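# Move aisle-floor cartons onto the far-end shelving section

## Task

Pick up every carton lying on the aisle floor and set each one on a shelf of the final shelving section at the far end of the aisle (either side is fine). Each carton must rest directly on the shelf board, not stacked on another carton, sitting level and fully within the shelf edge. The robot must not topple or be left leaning, or the task fails.

## Robot and tools

ROBOT. TidyBot++: a four-caster mobile base 0.54 m long, 0.50 m wide, 0.38 m tall, carrying one seven-joint arm with a two-finger gripper. The shoulder sits 0.12 m ahead of base centre and 0.68 m up. Upper arm 0.42 m, forearm 0.31 m, wrist-to-hand-point 0.31 m. It starts folded, hand pointing down, reaching about 0.08 m beyond the front bumper. Cameras: base_camera (pinhole, 644x364) and wrist_camera (fisheye, 644x476, looks along the hand).

FRAMES. All positions are metres. Base frame: origin on the floor below base centre, x forward, y left, z up. Odometry frame: where the base frame was when the scene began. hand_pose is reported in the base frame and marks the middle of the closed finger pads; the hand's own z axis runs out along the fingers, and the fingers separate along its y axis.

move. One action per call; it can combine these keys:
- base: an object with any of translate_m (forward +, -2 to 2), strafe_m (left +, -2 to 2), rotate_rad (counter-clockwise seen from above +, -6.3 to 6.3). These are relative offsets measured along the base's axes at the moment the command starts, not positions. Translate and strafe together give one straight-line move.
- joints: absolute angles in radians, keyed joint_1_rad ... joint_7_rad, plus gripper_pos (0 fully open, 1 fully closed; pad gap roughly 85 x (1 - gripper_pos) mm). Ranges: joint_2 ±2.249, joint_4 ±2.579, joint_6 ±2.099; joints 1,3,5,7 are unbounded and take the short way round, so turn in steps below half a revolution. joint_1 positive turns the arm clockwise from above, the reverse of rotate_rad. At joint_7 = 1.57 with the hand down, fingers open left-right.
- target: one list of seven numbers [x, y, z, qw, qx, qy, qz], an absolute hand pose in the base frame (metres, then quaternion), same convention as hand_pose. With target, joints may only carry gripper_pos, otherwise the call is rejected.
- speeds: optional caps for this action only: translate_m/strafe_m 0.05-0.5 m/s (give it under one key only), rotate_rad 0.1-1.57 rad/s, gripper_pos 0.234-0.993 per second.
- min_time_s: 0.1-8, the shortest duration for each arm motion.
- cameras: list of base_camera, wrist_camera or all; [] for none. An unrecognised name invalidates the call.
- blocking: true or omitted returns once everything is still; false returns in about half a second while motion continues.
A move with no action just reports state and images.

wait: seconds (0 to 10), optional cameras; returns early if earlier motions finish. stop: brakes all running motions you commanded. zoom_image: camera plus region [x0, y0, x1, y1] in pixels of that camera's latest image, top-left origin, at most 504 by 504. finished_scene: scene, the current scene's number; make no further calls in that reply.

RESULTS. base_status, joint_status, hand_status read moving, done, off_target (resting short of target, maybe still pushing), contact_stop or time_out (stops; the old target is dropped), not_followed (self-collision check withheld the arm targets; a cause line follows), torque_fault, or limit_stop_at_motor_heat. base_odometry gives position and heading (rad, left +) from wheel counts only, so slipping looks like travel. base_tilt is in degrees, forward and right positive. motor_effort is percent of each motor's maximum, with the last action's peak in brackets. hand_target is where the hand would be if joints reached their targets. on_its_own lists uncommanded robot actions; earlier move shows a non-blocking move's progress. ARM HIT, MOTOR HOT and OVER-TEMPERATURE FAULT are warnings. If a move or wait is rejected or hit by an unplanned stop, the remaining calls in that reply are skipped.

PRACTICAL NOTES. After a target reports done the hand is typically within 3 cm; fix the remainder by adding (wanted minus measured hand_pose) to the previous target. To hold still, resend hand_target, not hand_pose. Poses low and forward close to the base often miss and may drive the arm into the base. Loads make the arm sag; correct the same way. Joints may halt up to their tolerance short without reporting a problem. When a held carton touches a shelf, hand_pose stops descending though commands go lower.

GRIP. A spring keeps the empty fingers a few mm tighter than the reading, so they contact sooner and release later. The cartons are empty and crush easily: close slowly, stop just past first contact, and avoid squeezing one still resting on a surface. Closing fingertips shift about 13 mm outward.

AVOID. Tipping: never let the base drive or turn while the arm is snagged above about 0.6 m, don't shove or pull hard with a raised hand, and don't swing a stretched arm sideways or reach far out from folded over nearby furniture. The arm does not avoid obstacles and keeps pushing when blocked; hard contact can cause a torque fault (10 s arm halt). Don't drop cartons, release them while moving, or strike shelves; set each down gently and level. Long loaded or stretched holds heat motors. Loose objects may occasionally get nudged.

Each tool is called after "Emit:" as name(argument=value, ...) on one line, values as JSON.

## Session

Emit:
move()

Scene clock: 0.00 s.
base_odometry: x=+0.000 y=+0.000 heading=+0.000
base_tilt: forward=+0.2 right=+0.5
base_status: not commanded
joint_positions: joint_1_rad=-0.032 joint_2_rad=-0.309 joint_3_rad=+3.135 joint_4_rad=-2.530 joint_5_rad=-0.018 joint_6_rad=-0.837 joint_7_rad=+1.613 gripper_pos=+0.002
joint_status: not commanded
motor_effort: joint_1_rad=+0 joint_2_rad=-2 joint_3_rad=+0 joint_4_rad=+13 joint_5_rad=+0 joint_6_rad=+2 joint_7_rad=-1
hand_pose: x=+0.2670 y=+0.0111 z=+0.5822 quat_wxyz=(-0.006, +0.999, +0.034, +0.042) (m; base frame)
hand_target: x=+0.2665 y=+0.0111 z=+0.5819 quat_wxyz=(-0.006, +0.999, +0.034, +0.041) (m; base frame)
hand_status: not commanded
pictures: base_camera, wrist_camera

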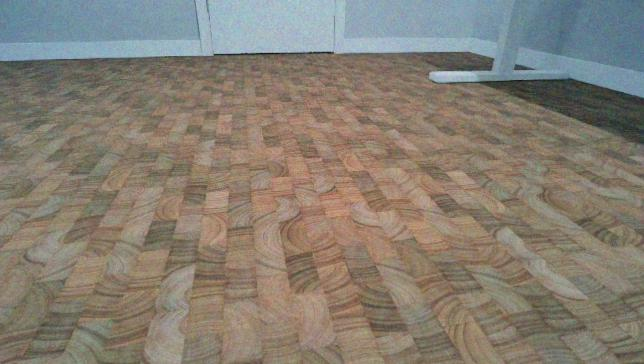

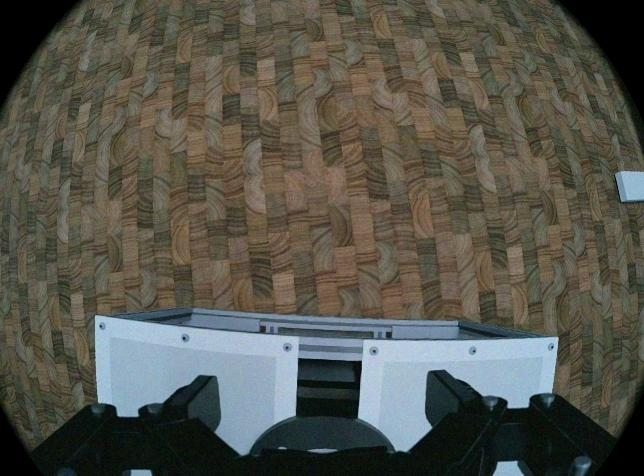

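Emit:
move(base={"rotate_rad": -1.57}, cameras=["all"])

Emit:
move(base={"rotate_rad": -1.0}, cameras=["all"])

Emit:
move(base={"rotate_rad": -1.0}, cameras=["all"])

Scene clock: 3.13 s.
move: done
base_odometry: x=+0.000 y=+0.000 heading=-1.570
base_tilt: forward=+0.1 right=+0.5
base_status: done
joint_positions: joint_1_rad=-0.032 joint_2_rad=-0.309 joint_3_rad=+3.135 joint_4_rad=-2.530 joint_5_rad=-0.018 joint_6_rad=-0.837 joint_7_rad=+1.613 gripper_pos=+0.002
joint_status: not commanded
motor_effort: joint_1_rad=+0(1) joint_2_rad=-2(3) joint_3_rad=+1(1) joint_4_rad=+13(14) joint_5_rad=+1(2) joint_6_rad=+1(2) joint_7_rad=-1(2)
hand_pose: x=+0.2670 y=+0.0111 z=+0.5822 quat_wxyz=(-0.006, +0.999, +0.034, +0.042)
hand_target: x=+0.2665 y=+0.0111 z=+0.5819 quat_wxyz=(-0.006, +0.999, +0.034, +0.041)
hand_status: not commanded
pictures: base_camera, wrist_camera

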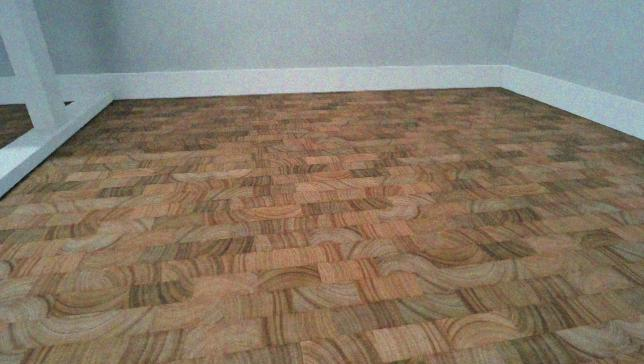

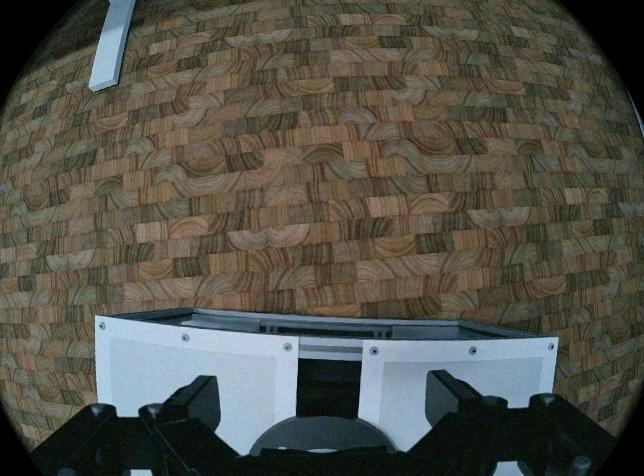

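Scene clock: 5.03 s.
move: done
base_odometry: x=+0.000 y=+0.000 heading=-2.569
base_tilt: forward=+0.2 right=+0.5
base_status: done
joint_positions: joint_1_rad=-0.032 joint_2_rad=-0.309 joint_3_rad=+3.135 joint_4_rad=-2.530 joint_5_rad=-0.018 joint_6_rad=-0.837 joint_7_rad=+1.613 gripper_pos=+0.002
joint_status: not commanded
motor_effort: joint_1_rad=+0(1) joint_2_rad=-2(2) joint_3_rad=+1(1) joint_4_rad=+13(14) joint_5_rad=+1(2) joint_6_rad=+1(2) joint_7_rad=+0(1)
hand_pose: x=+0.2670 y=+0.0111 z=+0.5822 quat_wxyz=(-0.006, +0.999, +0.034, +0.042)
hand_target: x=+0.2665 y=+0.0111 z=+0.5819 quat_wxyz=(-0.006, +0.999, +0.034, +0.041)
hand_status: not commanded
pictures: base_camera, wrist_camera

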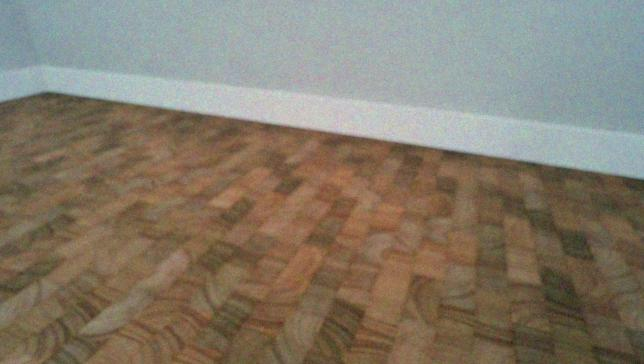

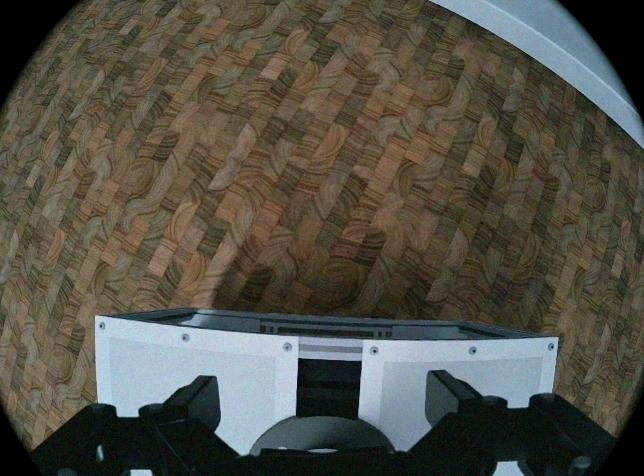

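Scene clock: 6.93 s.
move: done
base_odometry: x=+0.000 y=+0.000 heading=+2.714
base_tilt: forward=+0.1 right=+0.6
base_status: done
joint_positions: joint_1_rad=-0.032 joint_2_rad=-0.309 joint_3_rad=+3.135 joint_4_rad=-2.530 joint_5_rad=-0.018 joint_6_rad=-0.837 joint_7_rad=+1.613 gripper_pos=+0.002
joint_status: not commanded
motor_effort: joint_1_rad=+0(1) joint_2_rad=-2(2) joint_3_rad=+0(1) joint_4_rad=+13(14) joint_5_rad=+1(2) joint_6_rad=+1(2) joint_7_rad=-1(2)
hand_pose: x=+0.2670 y=+0.0111 z=+0.5822 quat_wxyz=(-0.006, +0.999, +0.034, +0.042)
hand_target: x=+0.2665 y=+0.0111 z=+0.5819 quat_wxyz=(-0.006, +0.999, +0.034, +0.041)
hand_status: not commanded
pictures: base_camera, wrist_camera

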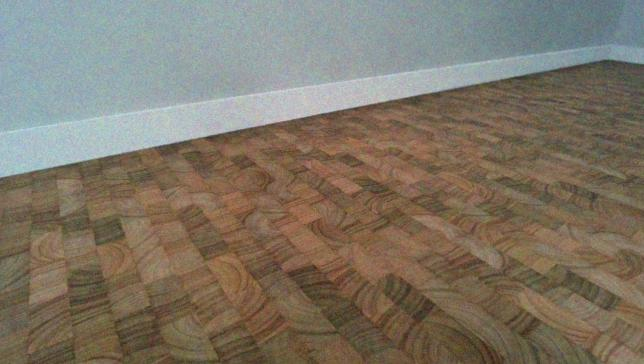

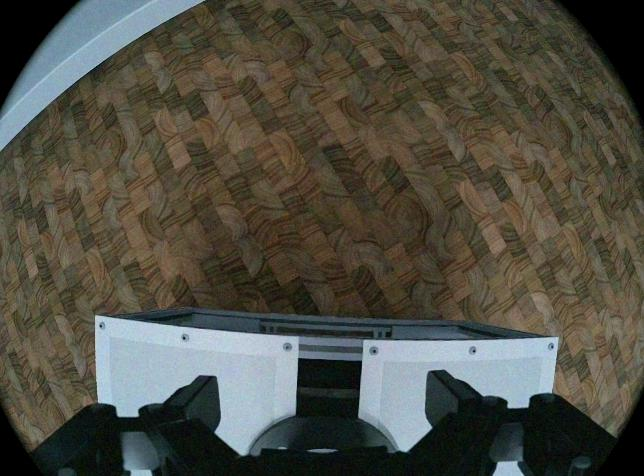

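Emit:
move(joints={"joint_6_rad": 0.45}, base={"rotate_rad": -1.4}, cameras=["all"])

Emit:
move(base={"rotate_rad": -1.0}, cameras=["wrist_camera"])

Emit:
move(base={"rotate_rad": -1.0}, cameras=["wrist_camera"])

Scene clock: 10.83 s.
move: done
base_odometry: x=+0.000 y=+0.000 heading=+1.315
base_tilt: forward=+0.2 right=+0.5
base_status: done
joint_positions: joint_1_rad=-0.032 joint_2_rad=-0.309 joint_3_rad=+3.135 joint_4_rad=-2.529 joint_5_rad=-0.018 joint_6_rad=+0.350 joint_7_rad=+1.613 gripper_pos=+0.002
joint_status: all done
motor_effort: joint_1_rad=+0(1) joint_2_rad=-6(7) joint_3_rad=+1(1) joint_4_rad=+18(19) joint_5_rad=+1(2) joint_6_rad=+9(10) joint_7_rad=-1(1)
hand_pose: x=+0.5387 y=+0.0155 z=+0.8011 quat_wxyz=(-0.001, +0.804, +0.024, +0.594)
hand_target: x=+0.5458 y=+0.0156 z=+0.8299 quat_wxyz=(+0.000, +0.774, +0.023, +0.633)
hand_status: not commanded
pictures: base_camera, wrist_camera

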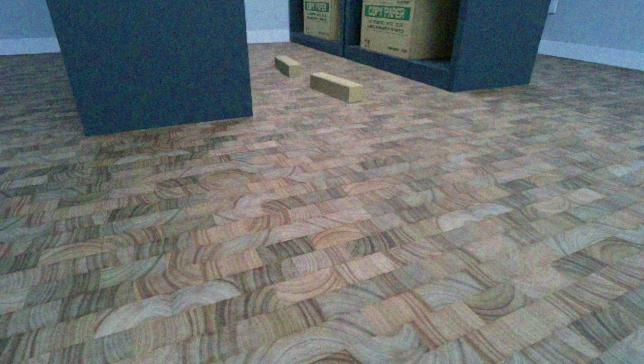

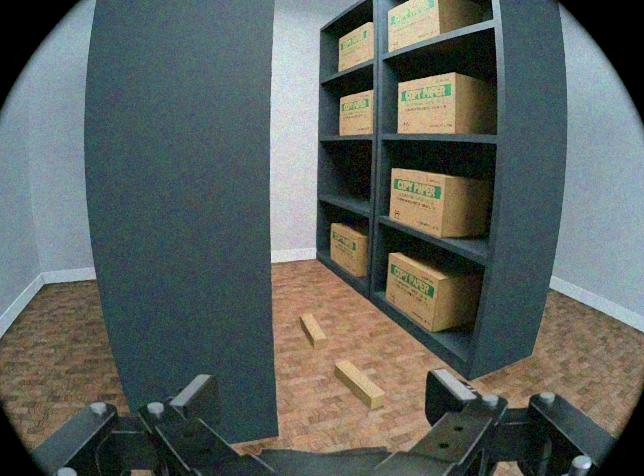

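Scene clock: 12.73 s.
move: done
base_odometry: x=+0.000 y=+0.000 heading=+0.315
base_tilt: forward=+0.2 right=+0.5
base_status: done
joint_positions: joint_1_rad=-0.032 joint_2_rad=-0.309 joint_3_rad=+3.136 joint_4_rad=-2.529 joint_5_rad=-0.018 joint_6_rad=+0.350 joint_7_rad=+1.613 gripper_pos=+0.002
joint_status: not commanded
motor_effort: joint_1_rad=+0(1) joint_2_rad=-6(7) joint_3_rad=+0(2) joint_4_rad=+17(18) joint_5_rad=+1(2) joint_6_rad=+9(10) joint_7_rad=+0(1)
hand_pose: x=+0.5387 y=+0.0151 z=+0.8011 quat_wxyz=(+0.000, +0.804, +0.023, +0.594)
hand_target: x=+0.5458 y=+0.0156 z=+0.8299 quat_wxyz=(+0.000, +0.774, +0.023, +0.633)
hand_status: not commanded

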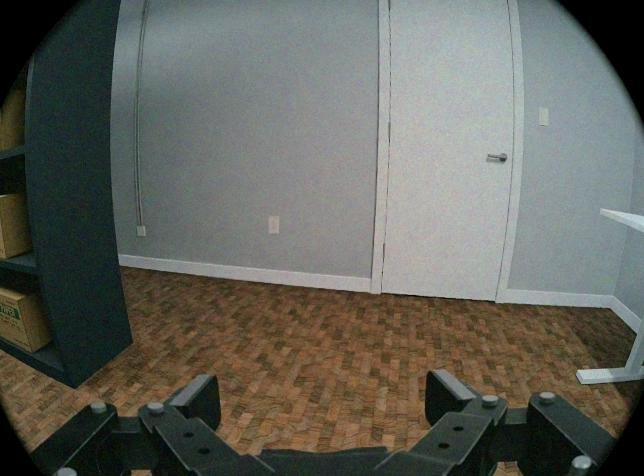

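Scene clock: 14.63 s.
move: done
base_odometry: x=+0.000 y=+0.000 heading=-0.685
base_tilt: forward=+0.2 right=+0.5
base_status: done
joint_positions: joint_1_rad=-0.032 joint_2_rad=-0.309 joint_3_rad=+3.137 joint_4_rad=-2.529 joint_5_rad=-0.018 joint_6_rad=+0.350 joint_7_rad=+1.613 gripper_pos=+0.002
joint_status: not commanded
motor_effort: joint_1_rad=+0(1) joint_2_rad=-6(7) joint_3_rad=+0(2) joint_4_rad=+18(19) joint_5_rad=+1(2) joint_6_rad=+9(9) joint_7_rad=-1(1)
hand_pose: x=+0.5387 y=+0.0149 z=+0.8011 quat_wxyz=(+0.000, +0.804, +0.023, +0.594)
hand_target: x=+0.5458 y=+0.0156 z=+0.8299 quat_wxyz=(+0.000, +0.774, +0.023, +0.633)
hand_status: not commanded

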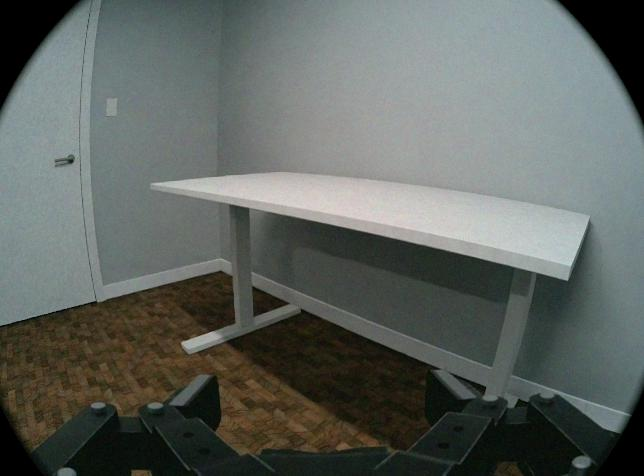

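Emit:
move(base={"rotate_rad": 2.385}, cameras=["all"])

Scene clock: 22.80 s.
move: done
base_odometry: x=+0.000 y=+0.000 heading=+1.700
base_tilt: forward=+0.2 right=+0.5
base_status: done
joint_positions: joint_1_rad=-0.032 joint_2_rad=-0.309 joint_3_rad=+3.137 joint_4_rad=-2.529 joint_5_rad=-0.018 joint_6_rad=+0.351 joint_7_rad=+1.613 gripper_pos=+0.002
joint_status: not commanded
motor_effort: joint_1_rad=+0(1) joint_2_rad=-6(7) joint_3_rad=+0(2) joint_4_rad=+17(18) joint_5_rad=+0(2) joint_6_rad=+10(10) joint_7_rad=-1(1)
hand_pose: x=+0.5388 y=+0.0149 z=+0.8012 quat_wxyz=(+0.000, +0.804, +0.023, +0.594)
hand_target: x=+0.5458 y=+0.0156 z=+0.8299 quat_wxyz=(+0.000, +0.774, +0.023, +0.633)
hand_status: not commanded
pictures: base_camera, wrist_camera

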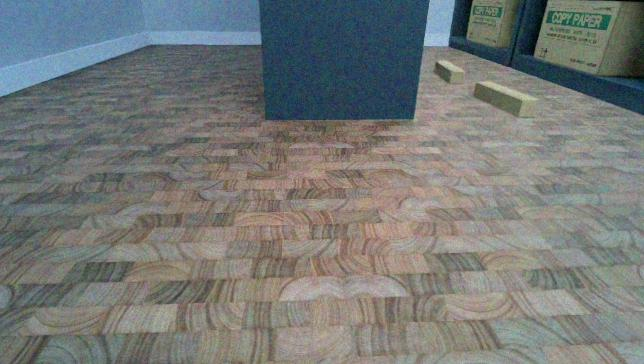

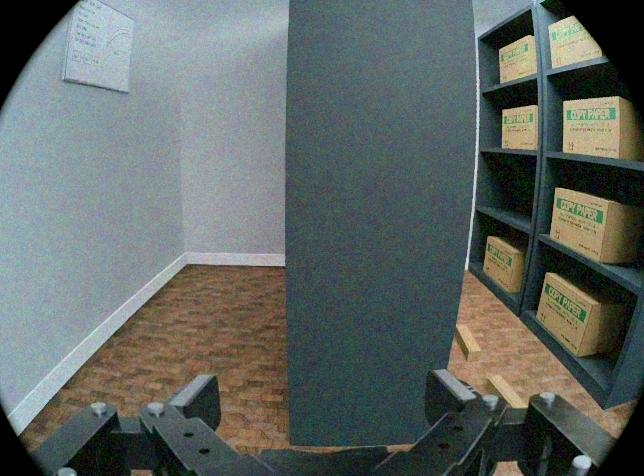

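Emit:
move(base={"strafe_m": -0.8}, cameras=["all"])

Scene clock: 27.77 s.
move: done
base_odometry: x=+0.793 y=+0.103 heading=+1.701
base_tilt: forward=+0.1 right=+0.5
base_status: done
joint_positions: joint_1_rad=-0.032 joint_2_rad=-0.309 joint_3_rad=+3.137 joint_4_rad=-2.529 joint_5_rad=-0.018 joint_6_rad=+0.351 joint_7_rad=+1.613 gripper_pos=+0.002
joint_status: not commanded
motor_effort: joint_1_rad=+0(1) joint_2_rad=-6(7) joint_3_rad=+0(1) joint_4_rad=+17(18) joint_5_rad=+0(2) joint_6_rad=+10(10) joint_7_rad=-1(2)
hand_pose: x=+0.5388 y=+0.0149 z=+0.8013 quat_wxyz=(+0.000, +0.804, +0.023, +0.594)
hand_target: x=+0.5458 y=+0.0156 z=+0.8299 quat_wxyz=(+0.000, +0.774, +0.023, +0.633)
hand_status: not commanded
pictures: base_camera, wrist_camera

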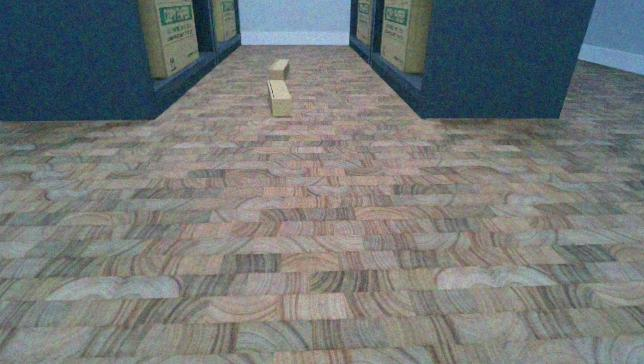

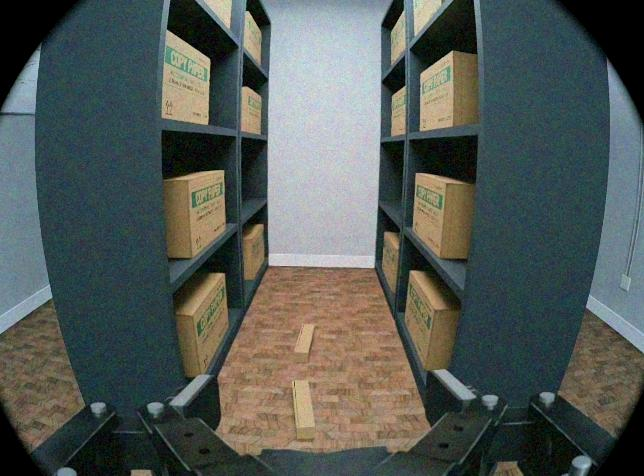

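Emit:
zoom_image(camera="base_camera", region=[220, 40, 340, 130])

Emit:
zoom_image(camera="wrist_camera", region=[150, 120, 500, 460])

Scaled by 4.200.

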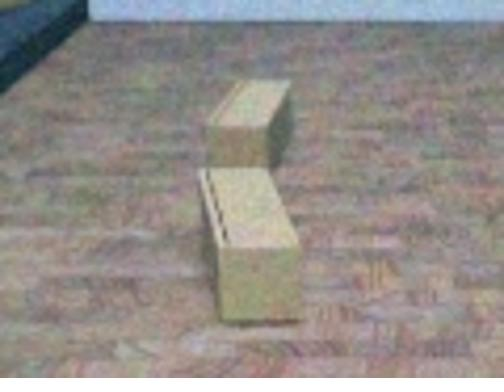

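Scaled by 1.440.

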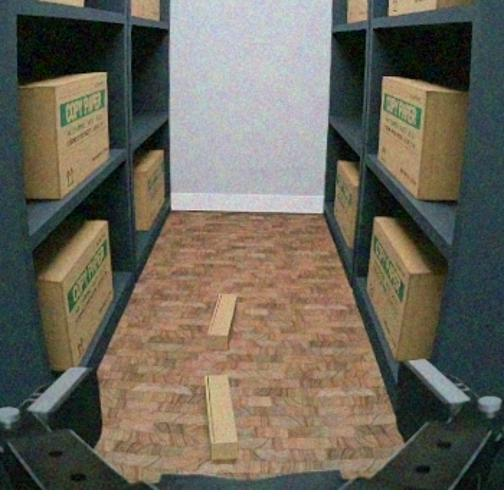

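Emit:
move(base={"translate_m": 0.4, "strafe_m": 0.11, "rotate_rad": 0.05}, cameras=["all"])

Scene clock: 42.43 s.
move: done
base_odometry: x=+0.633 y=+0.486 heading=+1.750
base_tilt: forward=+0.2 right=+0.5
base_status: done
joint_positions: joint_1_rad=-0.032 joint_2_rad=-0.308 joint_3_rad=+3.135 joint_4_rad=-2.529 joint_5_rad=-0.018 joint_6_rad=+0.353 joint_7_rad=+1.613 gripper_pos=+0.002
joint_status: not commanded
motor_effort: joint_1_rad=+0(1) joint_2_rad=-6(10) joint_3_rad=+1(1) joint_4_rad=+16(19) joint_5_rad=+1(2) joint_6_rad=+9(10) joint_7_rad=-2(2)
hand_pose: x=+0.5390 y=+0.0156 z=+0.8012 quat_wxyz=(-0.001, +0.804, +0.024, +0.594)
hand_target: x=+0.5458 y=+0.0156 z=+0.8299 quat_wxyz=(+0.000, +0.774, +0.023, +0.633)
hand_status: not commanded
pictures: base_camera, wrist_camera

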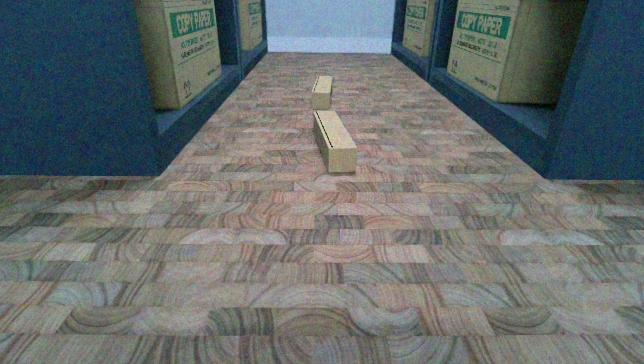

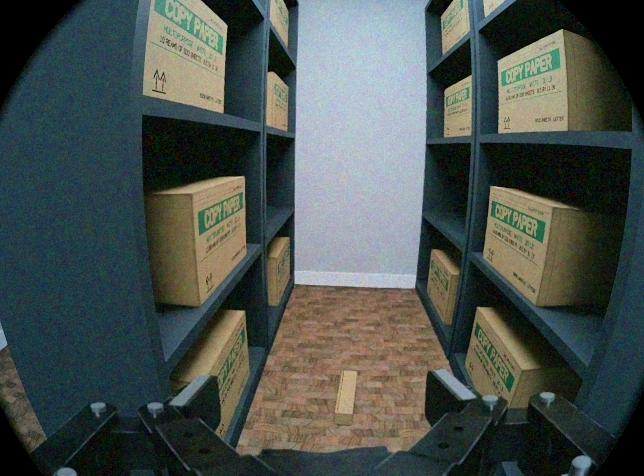

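Emit:
zoom_image(camera="base_camera", region=[280, 60, 380, 185])

Scaled by 4.032.

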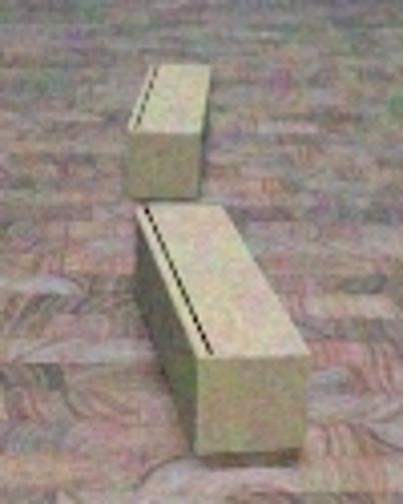

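Emit:
move(base={"translate_m": 0.355, "strafe_m": -0.11, "rotate_rad": 0.136}, cameras=["all"])

Emit:
move(joints={"joint_1_rad": 0.0, "joint_2_rad": 1.491, "joint_3_rad": 3.1416, "joint_4_rad": -1.972, "joint_5_rad": 0.0, "joint_6_rad": 1.1065, "joint_7_rad": 1.5708}, min_time_s=3, cameras=["all"])

Scene clock: 53.50 s.
move: done
base_odometry: x=+0.677 y=+0.855 heading=+1.886
base_tilt: forward=+0.2 right=+0.5
base_status: done
joint_positions: joint_1_rad=-0.032 joint_2_rad=-0.308 joint_3_rad=+3.133 joint_4_rad=-2.529 joint_5_rad=-0.018 joint_6_rad=+0.353 joint_7_rad=+1.613 gripper_pos=+0.002
joint_status: not commanded
motor_effort: joint_1_rad=+0(1) joint_2_rad=-6(8) joint_3_rad=+1(2) joint_4_rad=+17(19) joint_5_rad=+1(2) joint_6_rad=+9(10) joint_7_rad=-1(2)
hand_pose: x=+0.5391 y=+0.0165 z=+0.8013 quat_wxyz=(-0.001, +0.804, +0.025, +0.595)
hand_target: x=+0.5458 y=+0.0156 z=+0.8299 quat_wxyz=(+0.000, +0.774, +0.023, +0.633)
hand_status: not commanded
pictures: base_camera, wrist_camera

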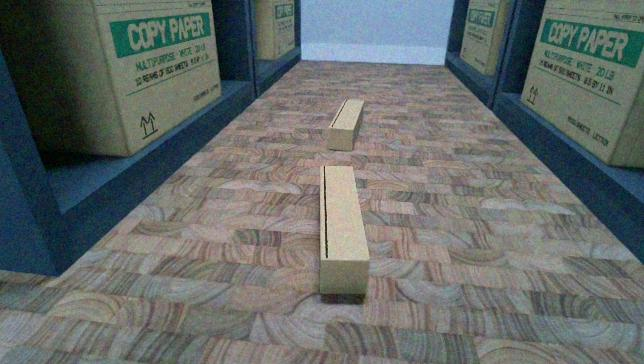

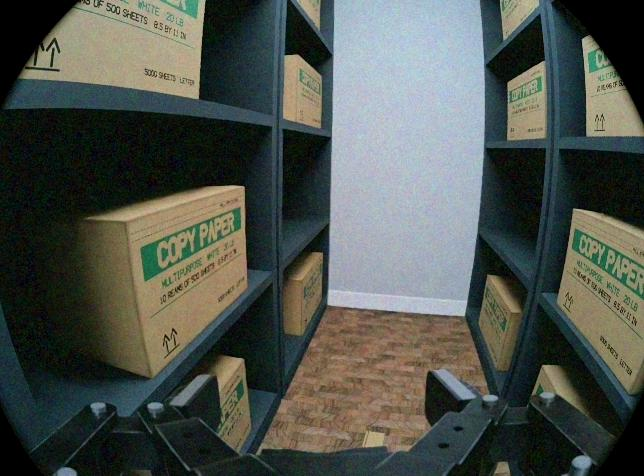

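Scene clock: 56.80 s.
move: done
base_odometry: x=+0.677 y=+0.855 heading=+1.886
base_tilt: forward=+0.2 right=+0.5
base_status: not commanded
joint_positions: joint_1_rad=-0.019 joint_2_rad=+1.448 joint_3_rad=+3.133 joint_4_rad=-1.985 joint_5_rad=-0.018 joint_6_rad=+1.010 joint_7_rad=+1.613 gripper_pos=+0.002
joint_status: all done
motor_effort: joint_1_rad=+0(1) joint_2_rad=-31(34) joint_3_rad=-1(2) joint_4_rad=+0(18) joint_5_rad=+2(2) joint_6_rad=+6(10) joint_7_rad=-1(2)
hand_pose: x=+0.6511 y=+0.0113 z=+0.1979 quat_wxyz=(+0.005, +0.936, +0.020, +0.351)
hand_target: x=+0.6592 y=+0.0014 z=+0.1969 quat_wxyz=(+0.000, +0.924, +0.000, +0.383)
hand_status: not commanded
pictures: base_camera, wrist_camera

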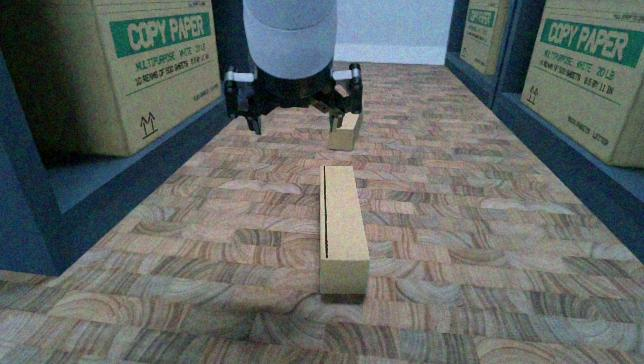

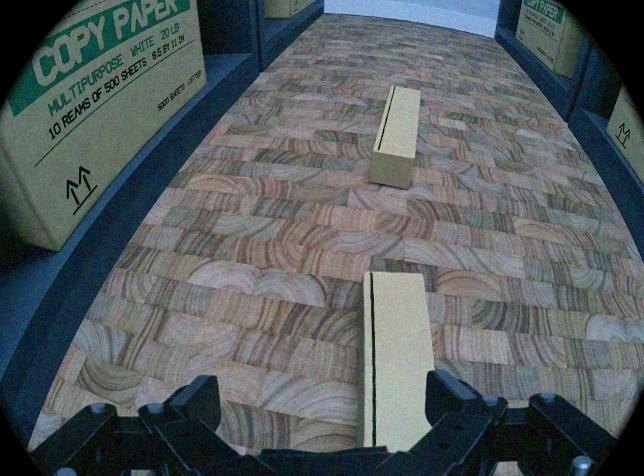

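Emit:
move(base={"strafe_m": -0.066}, speeds={"strafe_m": 0.2})

Emit:
move(joints={"joint_1_rad": 0.0, "joint_2_rad": 1.76, "joint_3_rad": 3.1416, "joint_4_rad": -1.671, "joint_5_rad": 0.0, "joint_6_rad": 1.14, "joint_7_rad": 1.5}, min_time_s=2, cameras=["all"])

Scene clock: 63.67 s.
move: done
base_odometry: x=+0.740 y=+0.876 heading=+1.886
base_tilt: forward=+0.2 right=+0.6
base_status: done
joint_positions: joint_1_rad=+0.000 joint_2_rad=+1.448 joint_3_rad=+3.142 joint_4_rad=-1.984 joint_5_rad=-0.018 joint_6_rad=+1.012 joint_7_rad=+1.613 gripper_pos=+0.002
joint_status: not commanded
motor_effort: joint_1_rad=+0(3) joint_2_rad=-31(31) joint_3_rad=-1(3) joint_4_rad=+0(1) joint_5_rad=+2(2) joint_6_rad=+7(7) joint_7_rad=-1(1)
hand_pose: x=+0.6522 y=-0.0034 z=+0.1984 quat_wxyz=(+0.013, +0.936, +0.012, +0.353)
hand_target: x=+0.6592 y=+0.0014 z=+0.1969 quat_wxyz=(+0.000, +0.924, +0.000, +0.383)
hand_status: not commanded
pictures: none

Scene clock: 65.97 s.
move: done
base_odometry: x=+0.740 y=+0.876 heading=+1.886
base_tilt: forward=+0.1 right=+0.6
base_status: not commanded
joint_positions: joint_1_rad=+0.000 joint_2_rad=+1.716 joint_3_rad=+3.142 joint_4_rad=-1.682 joint_5_rad=-0.018 joint_6_rad=+1.043 joint_7_rad=+1.545 gripper_pos=+0.002
joint_status: all done
motor_effort: joint_1_rad=+0(1) joint_2_rad=-32(33) joint_3_rad=-1(2) joint_4_rad=+2(2) joint_5_rad=+2(2) joint_6_rad=+7(7) joint_7_rad=-1(2)
hand_pose: x=+0.6763 y=-0.0035 z=+0.0972 quat_wxyz=(+0.001, +0.923, -0.019, +0.384)
hand_target: x=+0.6765 y=+0.0014 z=+0.0961 quat_wxyz=(-0.015, +0.910, -0.032, +0.412)
hand_status: not commanded
pictures: base_camera, wrist_camera

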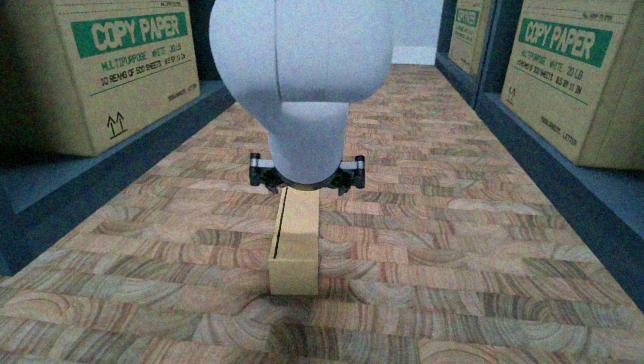

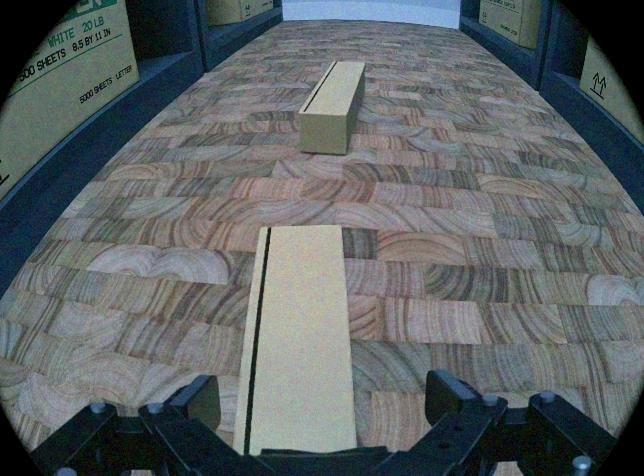

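Emit:
move(base={"strafe_m": 0.014}, speeds={"strafe_m": 0.1})

Emit:
move(joints={"joint_2_rad": 1.929, "joint_4_rad": -1.461}, min_time_s=2.5, cameras=["all"])

Scene clock: 68.17 s.
move: done
base_odometry: x=+0.727 y=+0.871 heading=+1.887
base_tilt: forward=+0.1 right=+0.5
base_status: done
joint_positions: joint_1_rad=-0.005 joint_2_rad=+1.716 joint_3_rad=+3.140 joint_4_rad=-1.681 joint_5_rad=-0.018 joint_6_rad=+1.044 joint_7_rad=+1.545 gripper_pos=+0.002
joint_status: not commanded
motor_effort: joint_1_rad=+0(4) joint_2_rad=-32(32) joint_3_rad=-1(2) joint_4_rad=+1(1) joint_5_rad=+1(2) joint_6_rad=+7(7) joint_7_rad=+0(1)
hand_pose: x=+0.6765 y=+0.0001 z=+0.0974 quat_wxyz=(-0.001, +0.923, -0.017, +0.384)
hand_target: x=+0.6765 y=+0.0014 z=+0.0961 quat_wxyz=(-0.015, +0.910, -0.032, +0.412)
hand_status: not commanded
pictures: none

Scene clock: 70.93 s.
move: done
base_odometry: x=+0.727 y=+0.871 heading=+1.887
base_tilt: forward=+0.2 right=+0.5
base_status: not commanded
joint_positions: joint_1_rad=-0.005 joint_2_rad=+1.882 joint_3_rad=+3.140 joint_4_rad=-1.473 joint_5_rad=-0.018 joint_6_rad=+1.045 joint_7_rad=+1.545 gripper_pos=+0.002
joint_status: all done
motor_effort: joint_1_rad=+0(0) joint_2_rad=-31(33) joint_3_rad=-1(1) joint_4_rad=+2(3) joint_5_rad=+1(2) joint_6_rad=+7(7) joint_7_rad=-1(2)
hand_pose: x=+0.6828 y=+0.0001 z=+0.0359 quat_wxyz=(-0.001, +0.915, -0.018, +0.404)
hand_target: x=+0.6780 y=+0.0014 z=+0.0340 quat_wxyz=(-0.015, +0.902, -0.032, +0.431)
hand_status: not commanded
pictures: base_camera, wrist_camera

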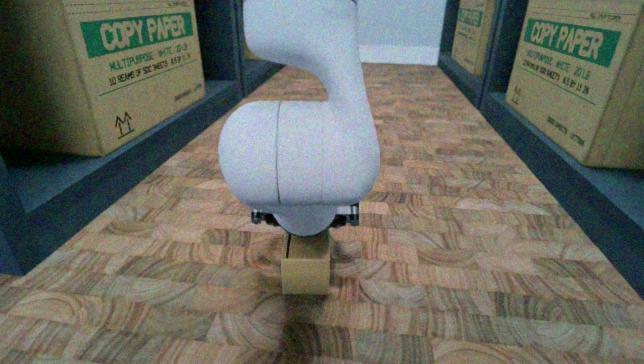

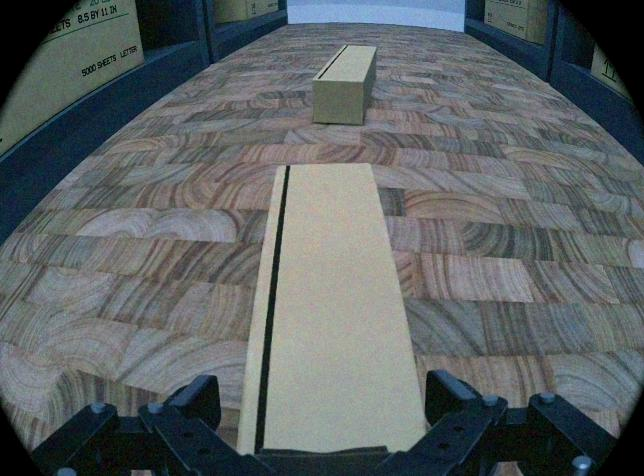

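Emit:
move(joints={"gripper_pos": 0.25}, speeds={"gripper_pos": 0.234}, cameras=["wrist_camera"])

Emit:
zoom_image(camera="wrist_camera", region=[170, 330, 480, 476])

Scene clock: 73.53 s.
move: done
base_odometry: x=+0.727 y=+0.871 heading=+1.887
base_tilt: forward=+0.1 right=+0.5
base_status: not commanded
joint_positions: joint_1_rad=-0.005 joint_2_rad=+1.882 joint_3_rad=+3.140 joint_4_rad=-1.473 joint_5_rad=-0.018 joint_6_rad=+1.057 joint_7_rad=+1.545 gripper_pos=+0.251
joint_status: all done
motor_effort: joint_1_rad=+1(2) joint_2_rad=-29(31) joint_3_rad=+0(2) joint_4_rad=+2(3) joint_5_rad=+0(2) joint_6_rad=+5(7) joint_7_rad=-1(2)
hand_pose: x=+0.6853 y=+0.0000 z=+0.0387 quat_wxyz=(-0.002, +0.912, -0.018, +0.409)
hand_target: x=+0.6780 y=+0.0014 z=+0.0340 quat_wxyz=(-0.015, +0.902, -0.032, +0.431)
hand_status: not commanded

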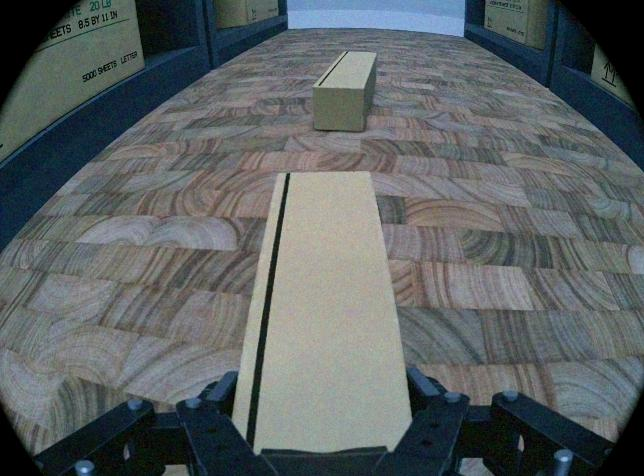

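Scaled by 1.626.

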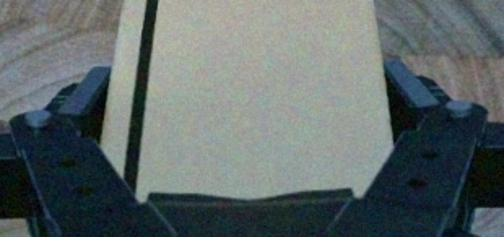

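Emit:
move(joints={"joint_2_rad": 1.815}, min_time_s=1.5, cameras=["wrist_camera"])

Scene clock: 77.40 s.
move: done
base_odometry: x=+0.727 y=+0.871 heading=+1.887
base_tilt: forward=+0.2 right=+0.5
base_status: not commanded
joint_positions: joint_1_rad=-0.005 joint_2_rad=+1.851 joint_3_rad=+3.140 joint_4_rad=-1.471 joint_5_rad=-0.018 joint_6_rad=+1.057 joint_7_rad=+1.545 gripper_pos=+0.251
joint_status: all done
motor_effort: joint_1_rad=+0(2) joint_2_rad=-32(32) joint_3_rad=-1(1) joint_4_rad=+2(3) joint_5_rad=+1(2) joint_6_rad=+7(8) joint_7_rad=-1(1)
hand_pose: x=+0.7062 y=+0.0001 z=+0.0571 quat_wxyz=(-0.002, +0.905, -0.018, +0.424)
hand_target: x=+0.7480 y=+0.0014 z=+0.1018 quat_wxyz=(-0.017, +0.876, -0.031, +0.482)
hand_status: not commanded

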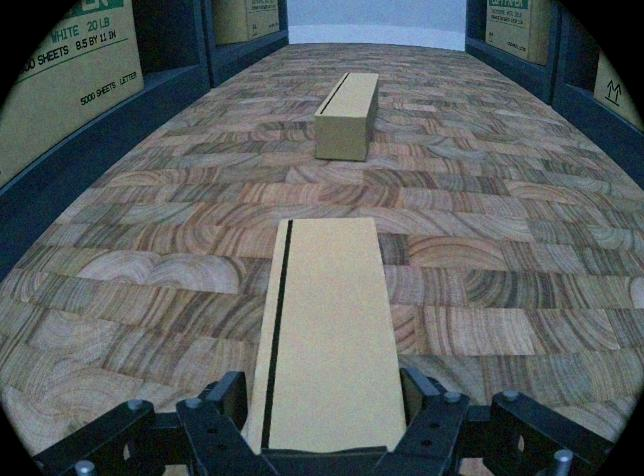

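Emit:
move(joints={"joint_4_rad": -1.515}, min_time_s=1)

Emit:
move(joints={"gripper_pos": 0.265}, speeds={"gripper_pos": 0.234}, cameras=["wrist_camera"])

Emit:
zoom_image(camera="wrist_camera", region=[170, 330, 480, 476])

Scene clock: 79.87 s.
move: done
base_odometry: x=+0.727 y=+0.871 heading=+1.887
base_tilt: forward=+0.1 right=+0.5
base_status: not commanded
joint_positions: joint_1_rad=-0.005 joint_2_rad=+1.851 joint_3_rad=+3.140 joint_4_rad=-1.504 joint_5_rad=-0.018 joint_6_rad=+1.057 joint_7_rad=+1.545 gripper_pos=+0.251
joint_status: all done
motor_effort: joint_1_rad=+0(1) joint_2_rad=-31(32) joint_3_rad=-1(1) joint_4_rad=+2(3) joint_5_rad=+0(2) joint_6_rad=+6(8) joint_7_rad=-1(1)
hand_pose: x=+0.6895 y=+0.0001 z=+0.0514 quat_wxyz=(-0.002, +0.912, -0.018, +0.410)
hand_target: x=+0.7219 y=+0.0014 z=+0.0906 quat_wxyz=(-0.016, +0.888, -0.031, +0.458)
hand_status: not commanded
pictures: none

Scene clock: 80.50 s.
move: done
base_odometry: x=+0.727 y=+0.871 heading=+1.887
base_tilt: forward=+0.1 right=+0.6
base_status: not commanded
joint_positions: joint_1_rad=-0.005 joint_2_rad=+1.851 joint_3_rad=+3.140 joint_4_rad=-1.504 joint_5_rad=-0.018 joint_6_rad=+1.057 joint_7_rad=+1.545 gripper_pos=+0.263
joint_status: all done
motor_effort: joint_1_rad=+0(0) joint_2_rad=-32(32) joint_3_rad=-1(1) joint_4_rad=+2(3) joint_5_rad=+1(2) joint_6_rad=+8(8) joint_7_rad=-1(2)
hand_pose: x=+0.6895 y=+0.0001 z=+0.0514 quat_wxyz=(-0.002, +0.912, -0.018, +0.410)
hand_target: x=+0.7219 y=+0.0014 z=+0.0906 quat_wxyz=(-0.016, +0.888, -0.031, +0.458)
hand_status: not commanded

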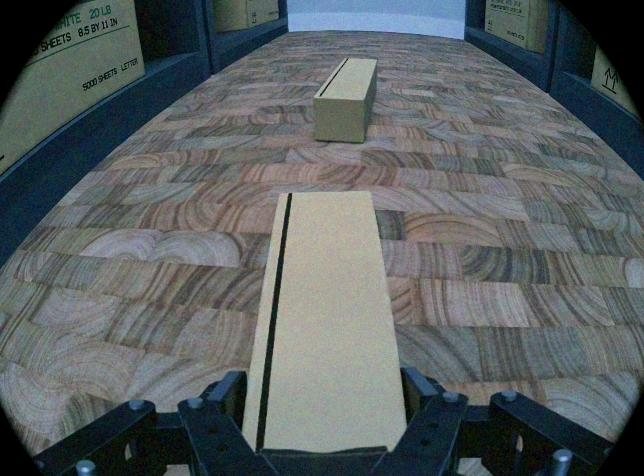

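Scaled by 1.626.

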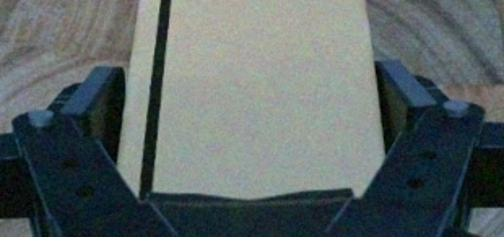

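Emit:
move(joints={"gripper_pos": 0.275}, speeds={"gripper_pos": 0.234}, cameras=["wrist_camera"])

Emit:
zoom_image(camera="wrist_camera", region=[170, 330, 480, 476])

Scene clock: 81.53 s.
move: done
base_odometry: x=+0.727 y=+0.871 heading=+1.887
base_tilt: forward=+0.2 right=+0.6
base_status: not commanded
joint_positions: joint_1_rad=-0.005 joint_2_rad=+1.851 joint_3_rad=+3.140 joint_4_rad=-1.504 joint_5_rad=-0.018 joint_6_rad=+1.057 joint_7_rad=+1.545 gripper_pos=+0.275
joint_status: all done
motor_effort: joint_1_rad=+0(1) joint_2_rad=-32(32) joint_3_rad=-1(1) joint_4_rad=+2(2) joint_5_rad=+2(2) joint_6_rad=+8(8) joint_7_rad=+0(1)
hand_pose: x=+0.6895 y=+0.0001 z=+0.0514 quat_wxyz=(-0.002, +0.912, -0.018, +0.410)
hand_target: x=+0.7219 y=+0.0014 z=+0.0906 quat_wxyz=(-0.016, +0.888, -0.031, +0.458)
hand_status: not commanded

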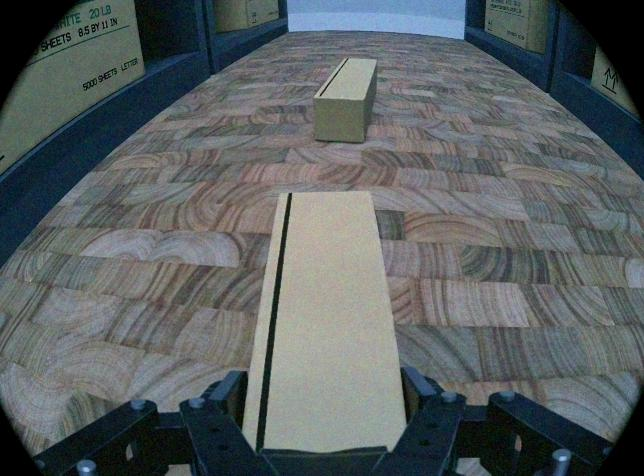

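Scaled by 1.626.

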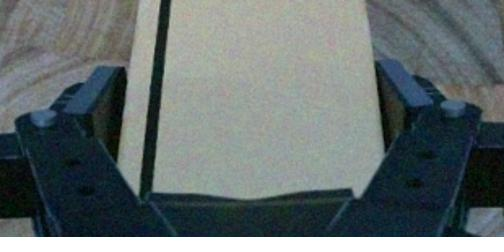

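Emit:
move(joints={"gripper_pos": 0.285}, speeds={"gripper_pos": 0.234})

Emit:
move(joints={"joint_2_rad": 1.775}, min_time_s=1.5, cameras=["all"])

Scene clock: 82.80 s.
move: done
base_odometry: x=+0.727 y=+0.871 heading=+1.887
base_tilt: forward=+0.1 right=+0.5
base_status: not commanded
joint_positions: joint_1_rad=-0.005 joint_2_rad=+1.851 joint_3_rad=+3.140 joint_4_rad=-1.504 joint_5_rad=-0.018 joint_6_rad=+1.057 joint_7_rad=+1.545 gripper_pos=+0.283
joint_status: all done
motor_effort: joint_1_rad=+0(0) joint_2_rad=-31(32) joint_3_rad=-1(2) joint_4_rad=+2(3) joint_5_rad=+2(2) joint_6_rad=+7(8) joint_7_rad=-1(2)
hand_pose: x=+0.6895 y=+0.0001 z=+0.0514 quat_wxyz=(-0.002, +0.912, -0.018, +0.410)
hand_target: x=+0.7219 y=+0.0014 z=+0.0906 quat_wxyz=(-0.016, +0.888, -0.031, +0.458)
hand_status: not commanded
pictures: none

Scene clock: 84.57 s.
move: done
base_odometry: x=+0.727 y=+0.871 heading=+1.887
base_tilt: forward=+0.1 right=+0.6
base_status: not commanded
joint_positions: joint_1_rad=-0.005 joint_2_rad=+1.816 joint_3_rad=+3.140 joint_4_rad=-1.504 joint_5_rad=-0.018 joint_6_rad=+1.057 joint_7_rad=+1.545 gripper_pos=+0.283
joint_status: all done
motor_effort: joint_1_rad=+0(0) joint_2_rad=-32(33) joint_3_rad=-1(1) joint_4_rad=+2(3) joint_5_rad=+1(2) joint_6_rad=+8(8) joint_7_rad=+0(1)
hand_pose: x=+0.7110 y=+0.0002 z=+0.0716 quat_wxyz=(-0.002, +0.905, -0.018, +0.425)
hand_target: x=+0.7451 y=+0.0014 z=+0.1152 quat_wxyz=(-0.017, +0.879, -0.031, +0.475)
hand_status: not commanded
pictures: base_camera, wrist_camera

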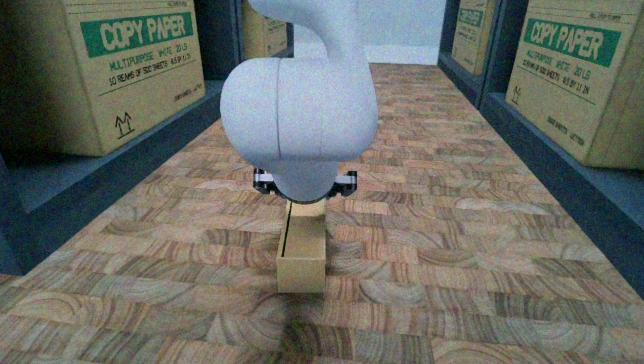

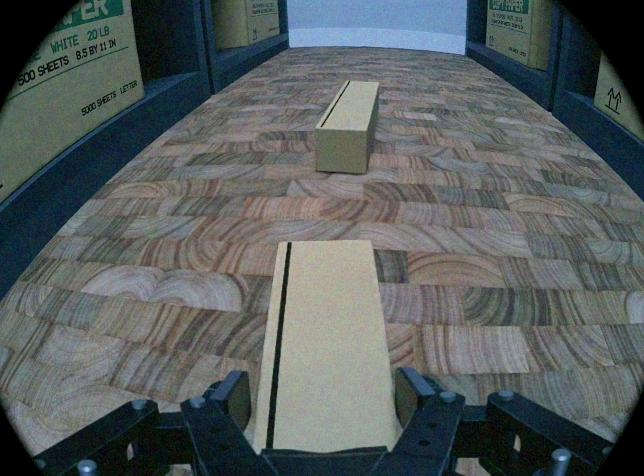

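Emit:
move(joints={"joint_2_rad": 1.906}, min_time_s=2)

Emit:
move(joints={"gripper_pos": 0.295}, speeds={"gripper_pos": 0.234}, cameras=["all"])

Emit:
zoom_image(camera="wrist_camera", region=[170, 330, 480, 476])

Scene clock: 87.73 s.
move: done
base_odometry: x=+0.727 y=+0.871 heading=+1.887
base_tilt: forward=+0.2 right=+0.6
base_status: not commanded
joint_positions: joint_1_rad=-0.005 joint_2_rad=+1.862 joint_3_rad=+3.140 joint_4_rad=-1.504 joint_5_rad=-0.018 joint_6_rad=+1.057 joint_7_rad=+1.545 gripper_pos=+0.283
joint_status: all done
motor_effort: joint_1_rad=+0(1) joint_2_rad=-31(34) joint_3_rad=-1(1) joint_4_rad=+2(3) joint_5_rad=+1(2) joint_6_rad=+7(8) joint_7_rad=-1(2)
hand_pose: x=+0.6823 y=+0.0000 z=+0.0451 quat_wxyz=(-0.001, +0.914, -0.018, +0.404)
hand_target: x=+0.6657 y=+0.0014 z=+0.0383 quat_wxyz=(-0.015, +0.908, -0.032, +0.417)
hand_status: not commanded
pictures: none

Scene clock: 88.37 s.
move: done
base_odometry: x=+0.727 y=+0.871 heading=+1.887
base_tilt: forward=+0.2 right=+0.6
base_status: not commanded
joint_positions: joint_1_rad=-0.005 joint_2_rad=+1.862 joint_3_rad=+3.140 joint_4_rad=-1.504 joint_5_rad=-0.018 joint_6_rad=+1.057 joint_7_rad=+1.545 gripper_pos=+0.295
joint_status: all done
motor_effort: joint_1_rad=+0(1) joint_2_rad=-31(31) joint_3_rad=-1(1) joint_4_rad=+3(3) joint_5_rad=+1(2) joint_6_rad=+7(7) joint_7_rad=+0(1)
hand_pose: x=+0.6823 y=+0.0000 z=+0.0451 quat_wxyz=(-0.001, +0.914, -0.018, +0.404)
hand_target: x=+0.6657 y=+0.0014 z=+0.0383 quat_wxyz=(-0.015, +0.908, -0.032, +0.417)
hand_status: not commanded
pictures: base_camera, wrist_camera

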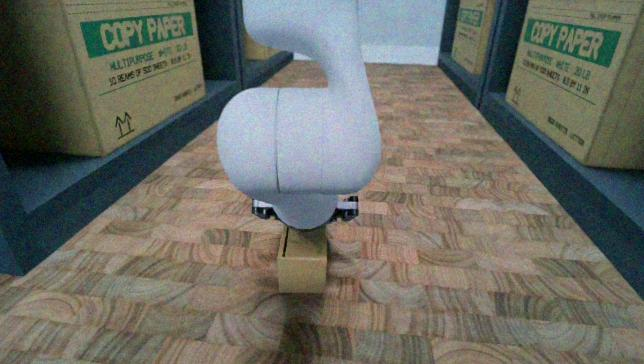

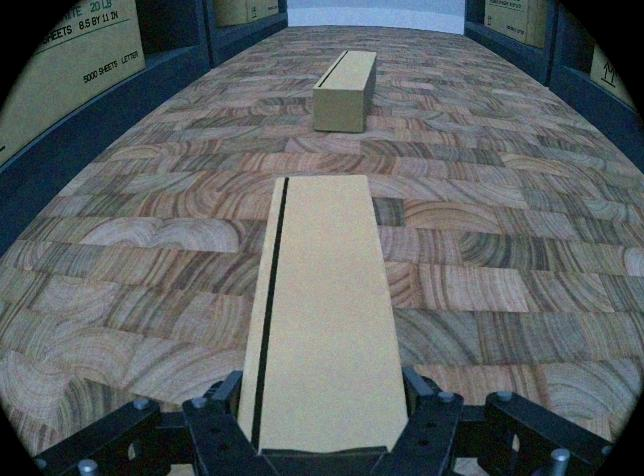

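Scaled by 1.626.

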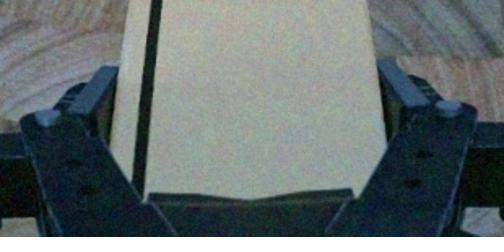

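Emit:
move(joints={"gripper_pos": 0.304}, speeds={"gripper_pos": 0.234})

Emit:
move(joints={"gripper_pos": 0.312}, speeds={"gripper_pos": 0.234}, cameras=["wrist_camera"])

Emit:
zoom_image(camera="wrist_camera", region=[170, 330, 480, 476])

Scene clock: 89.63 s.
move: done
base_odometry: x=+0.727 y=+0.871 heading=+1.887
base_tilt: forward=+0.2 right=+0.5
base_status: not commanded
joint_positions: joint_1_rad=-0.005 joint_2_rad=+1.862 joint_3_rad=+3.140 joint_4_rad=-1.504 joint_5_rad=-0.018 joint_6_rad=+1.057 joint_7_rad=+1.545 gripper_pos=+0.303
joint_status: all done
motor_effort: joint_1_rad=+0(1) joint_2_rad=-30(31) joint_3_rad=-1(1) joint_4_rad=+2(3) joint_5_rad=+2(2) joint_6_rad=+7(7) joint_7_rad=+0(1)
hand_pose: x=+0.6823 y=+0.0000 z=+0.0451 quat_wxyz=(-0.001, +0.914, -0.018, +0.404)
hand_target: x=+0.6657 y=+0.0014 z=+0.0383 quat_wxyz=(-0.015, +0.908, -0.032, +0.417)
hand_status: not commanded
pictures: none

Scene clock: 90.27 s.
move: done
base_odometry: x=+0.727 y=+0.871 heading=+1.887
base_tilt: forward=+0.2 right=+0.5
base_status: not commanded
joint_positions: joint_1_rad=-0.005 joint_2_rad=+1.862 joint_3_rad=+3.140 joint_4_rad=-1.504 joint_5_rad=-0.018 joint_6_rad=+1.057 joint_7_rad=+1.545 gripper_pos=+0.311
joint_status: all done
motor_effort: joint_1_rad=+0(0) joint_2_rad=-30(31) joint_3_rad=+0(1) joint_4_rad=+1(3) joint_5_rad=+1(2) joint_6_rad=+6(7) joint_7_rad=+0(1)
hand_pose: x=+0.6823 y=+0.0000 z=+0.0451 quat_wxyz=(-0.001, +0.914, -0.018, +0.404)
hand_target: x=+0.6657 y=+0.0014 z=+0.0383 quat_wxyz=(-0.015, +0.908, -0.032, +0.417)
hand_status: not commanded

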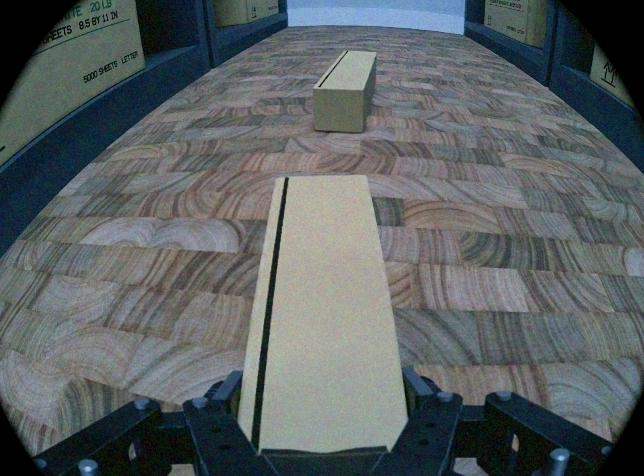

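Scaled by 1.626.

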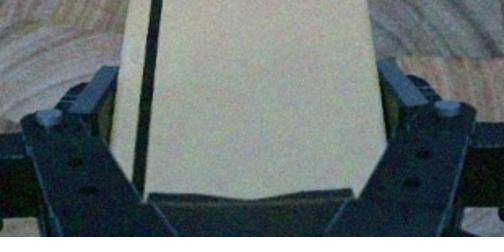

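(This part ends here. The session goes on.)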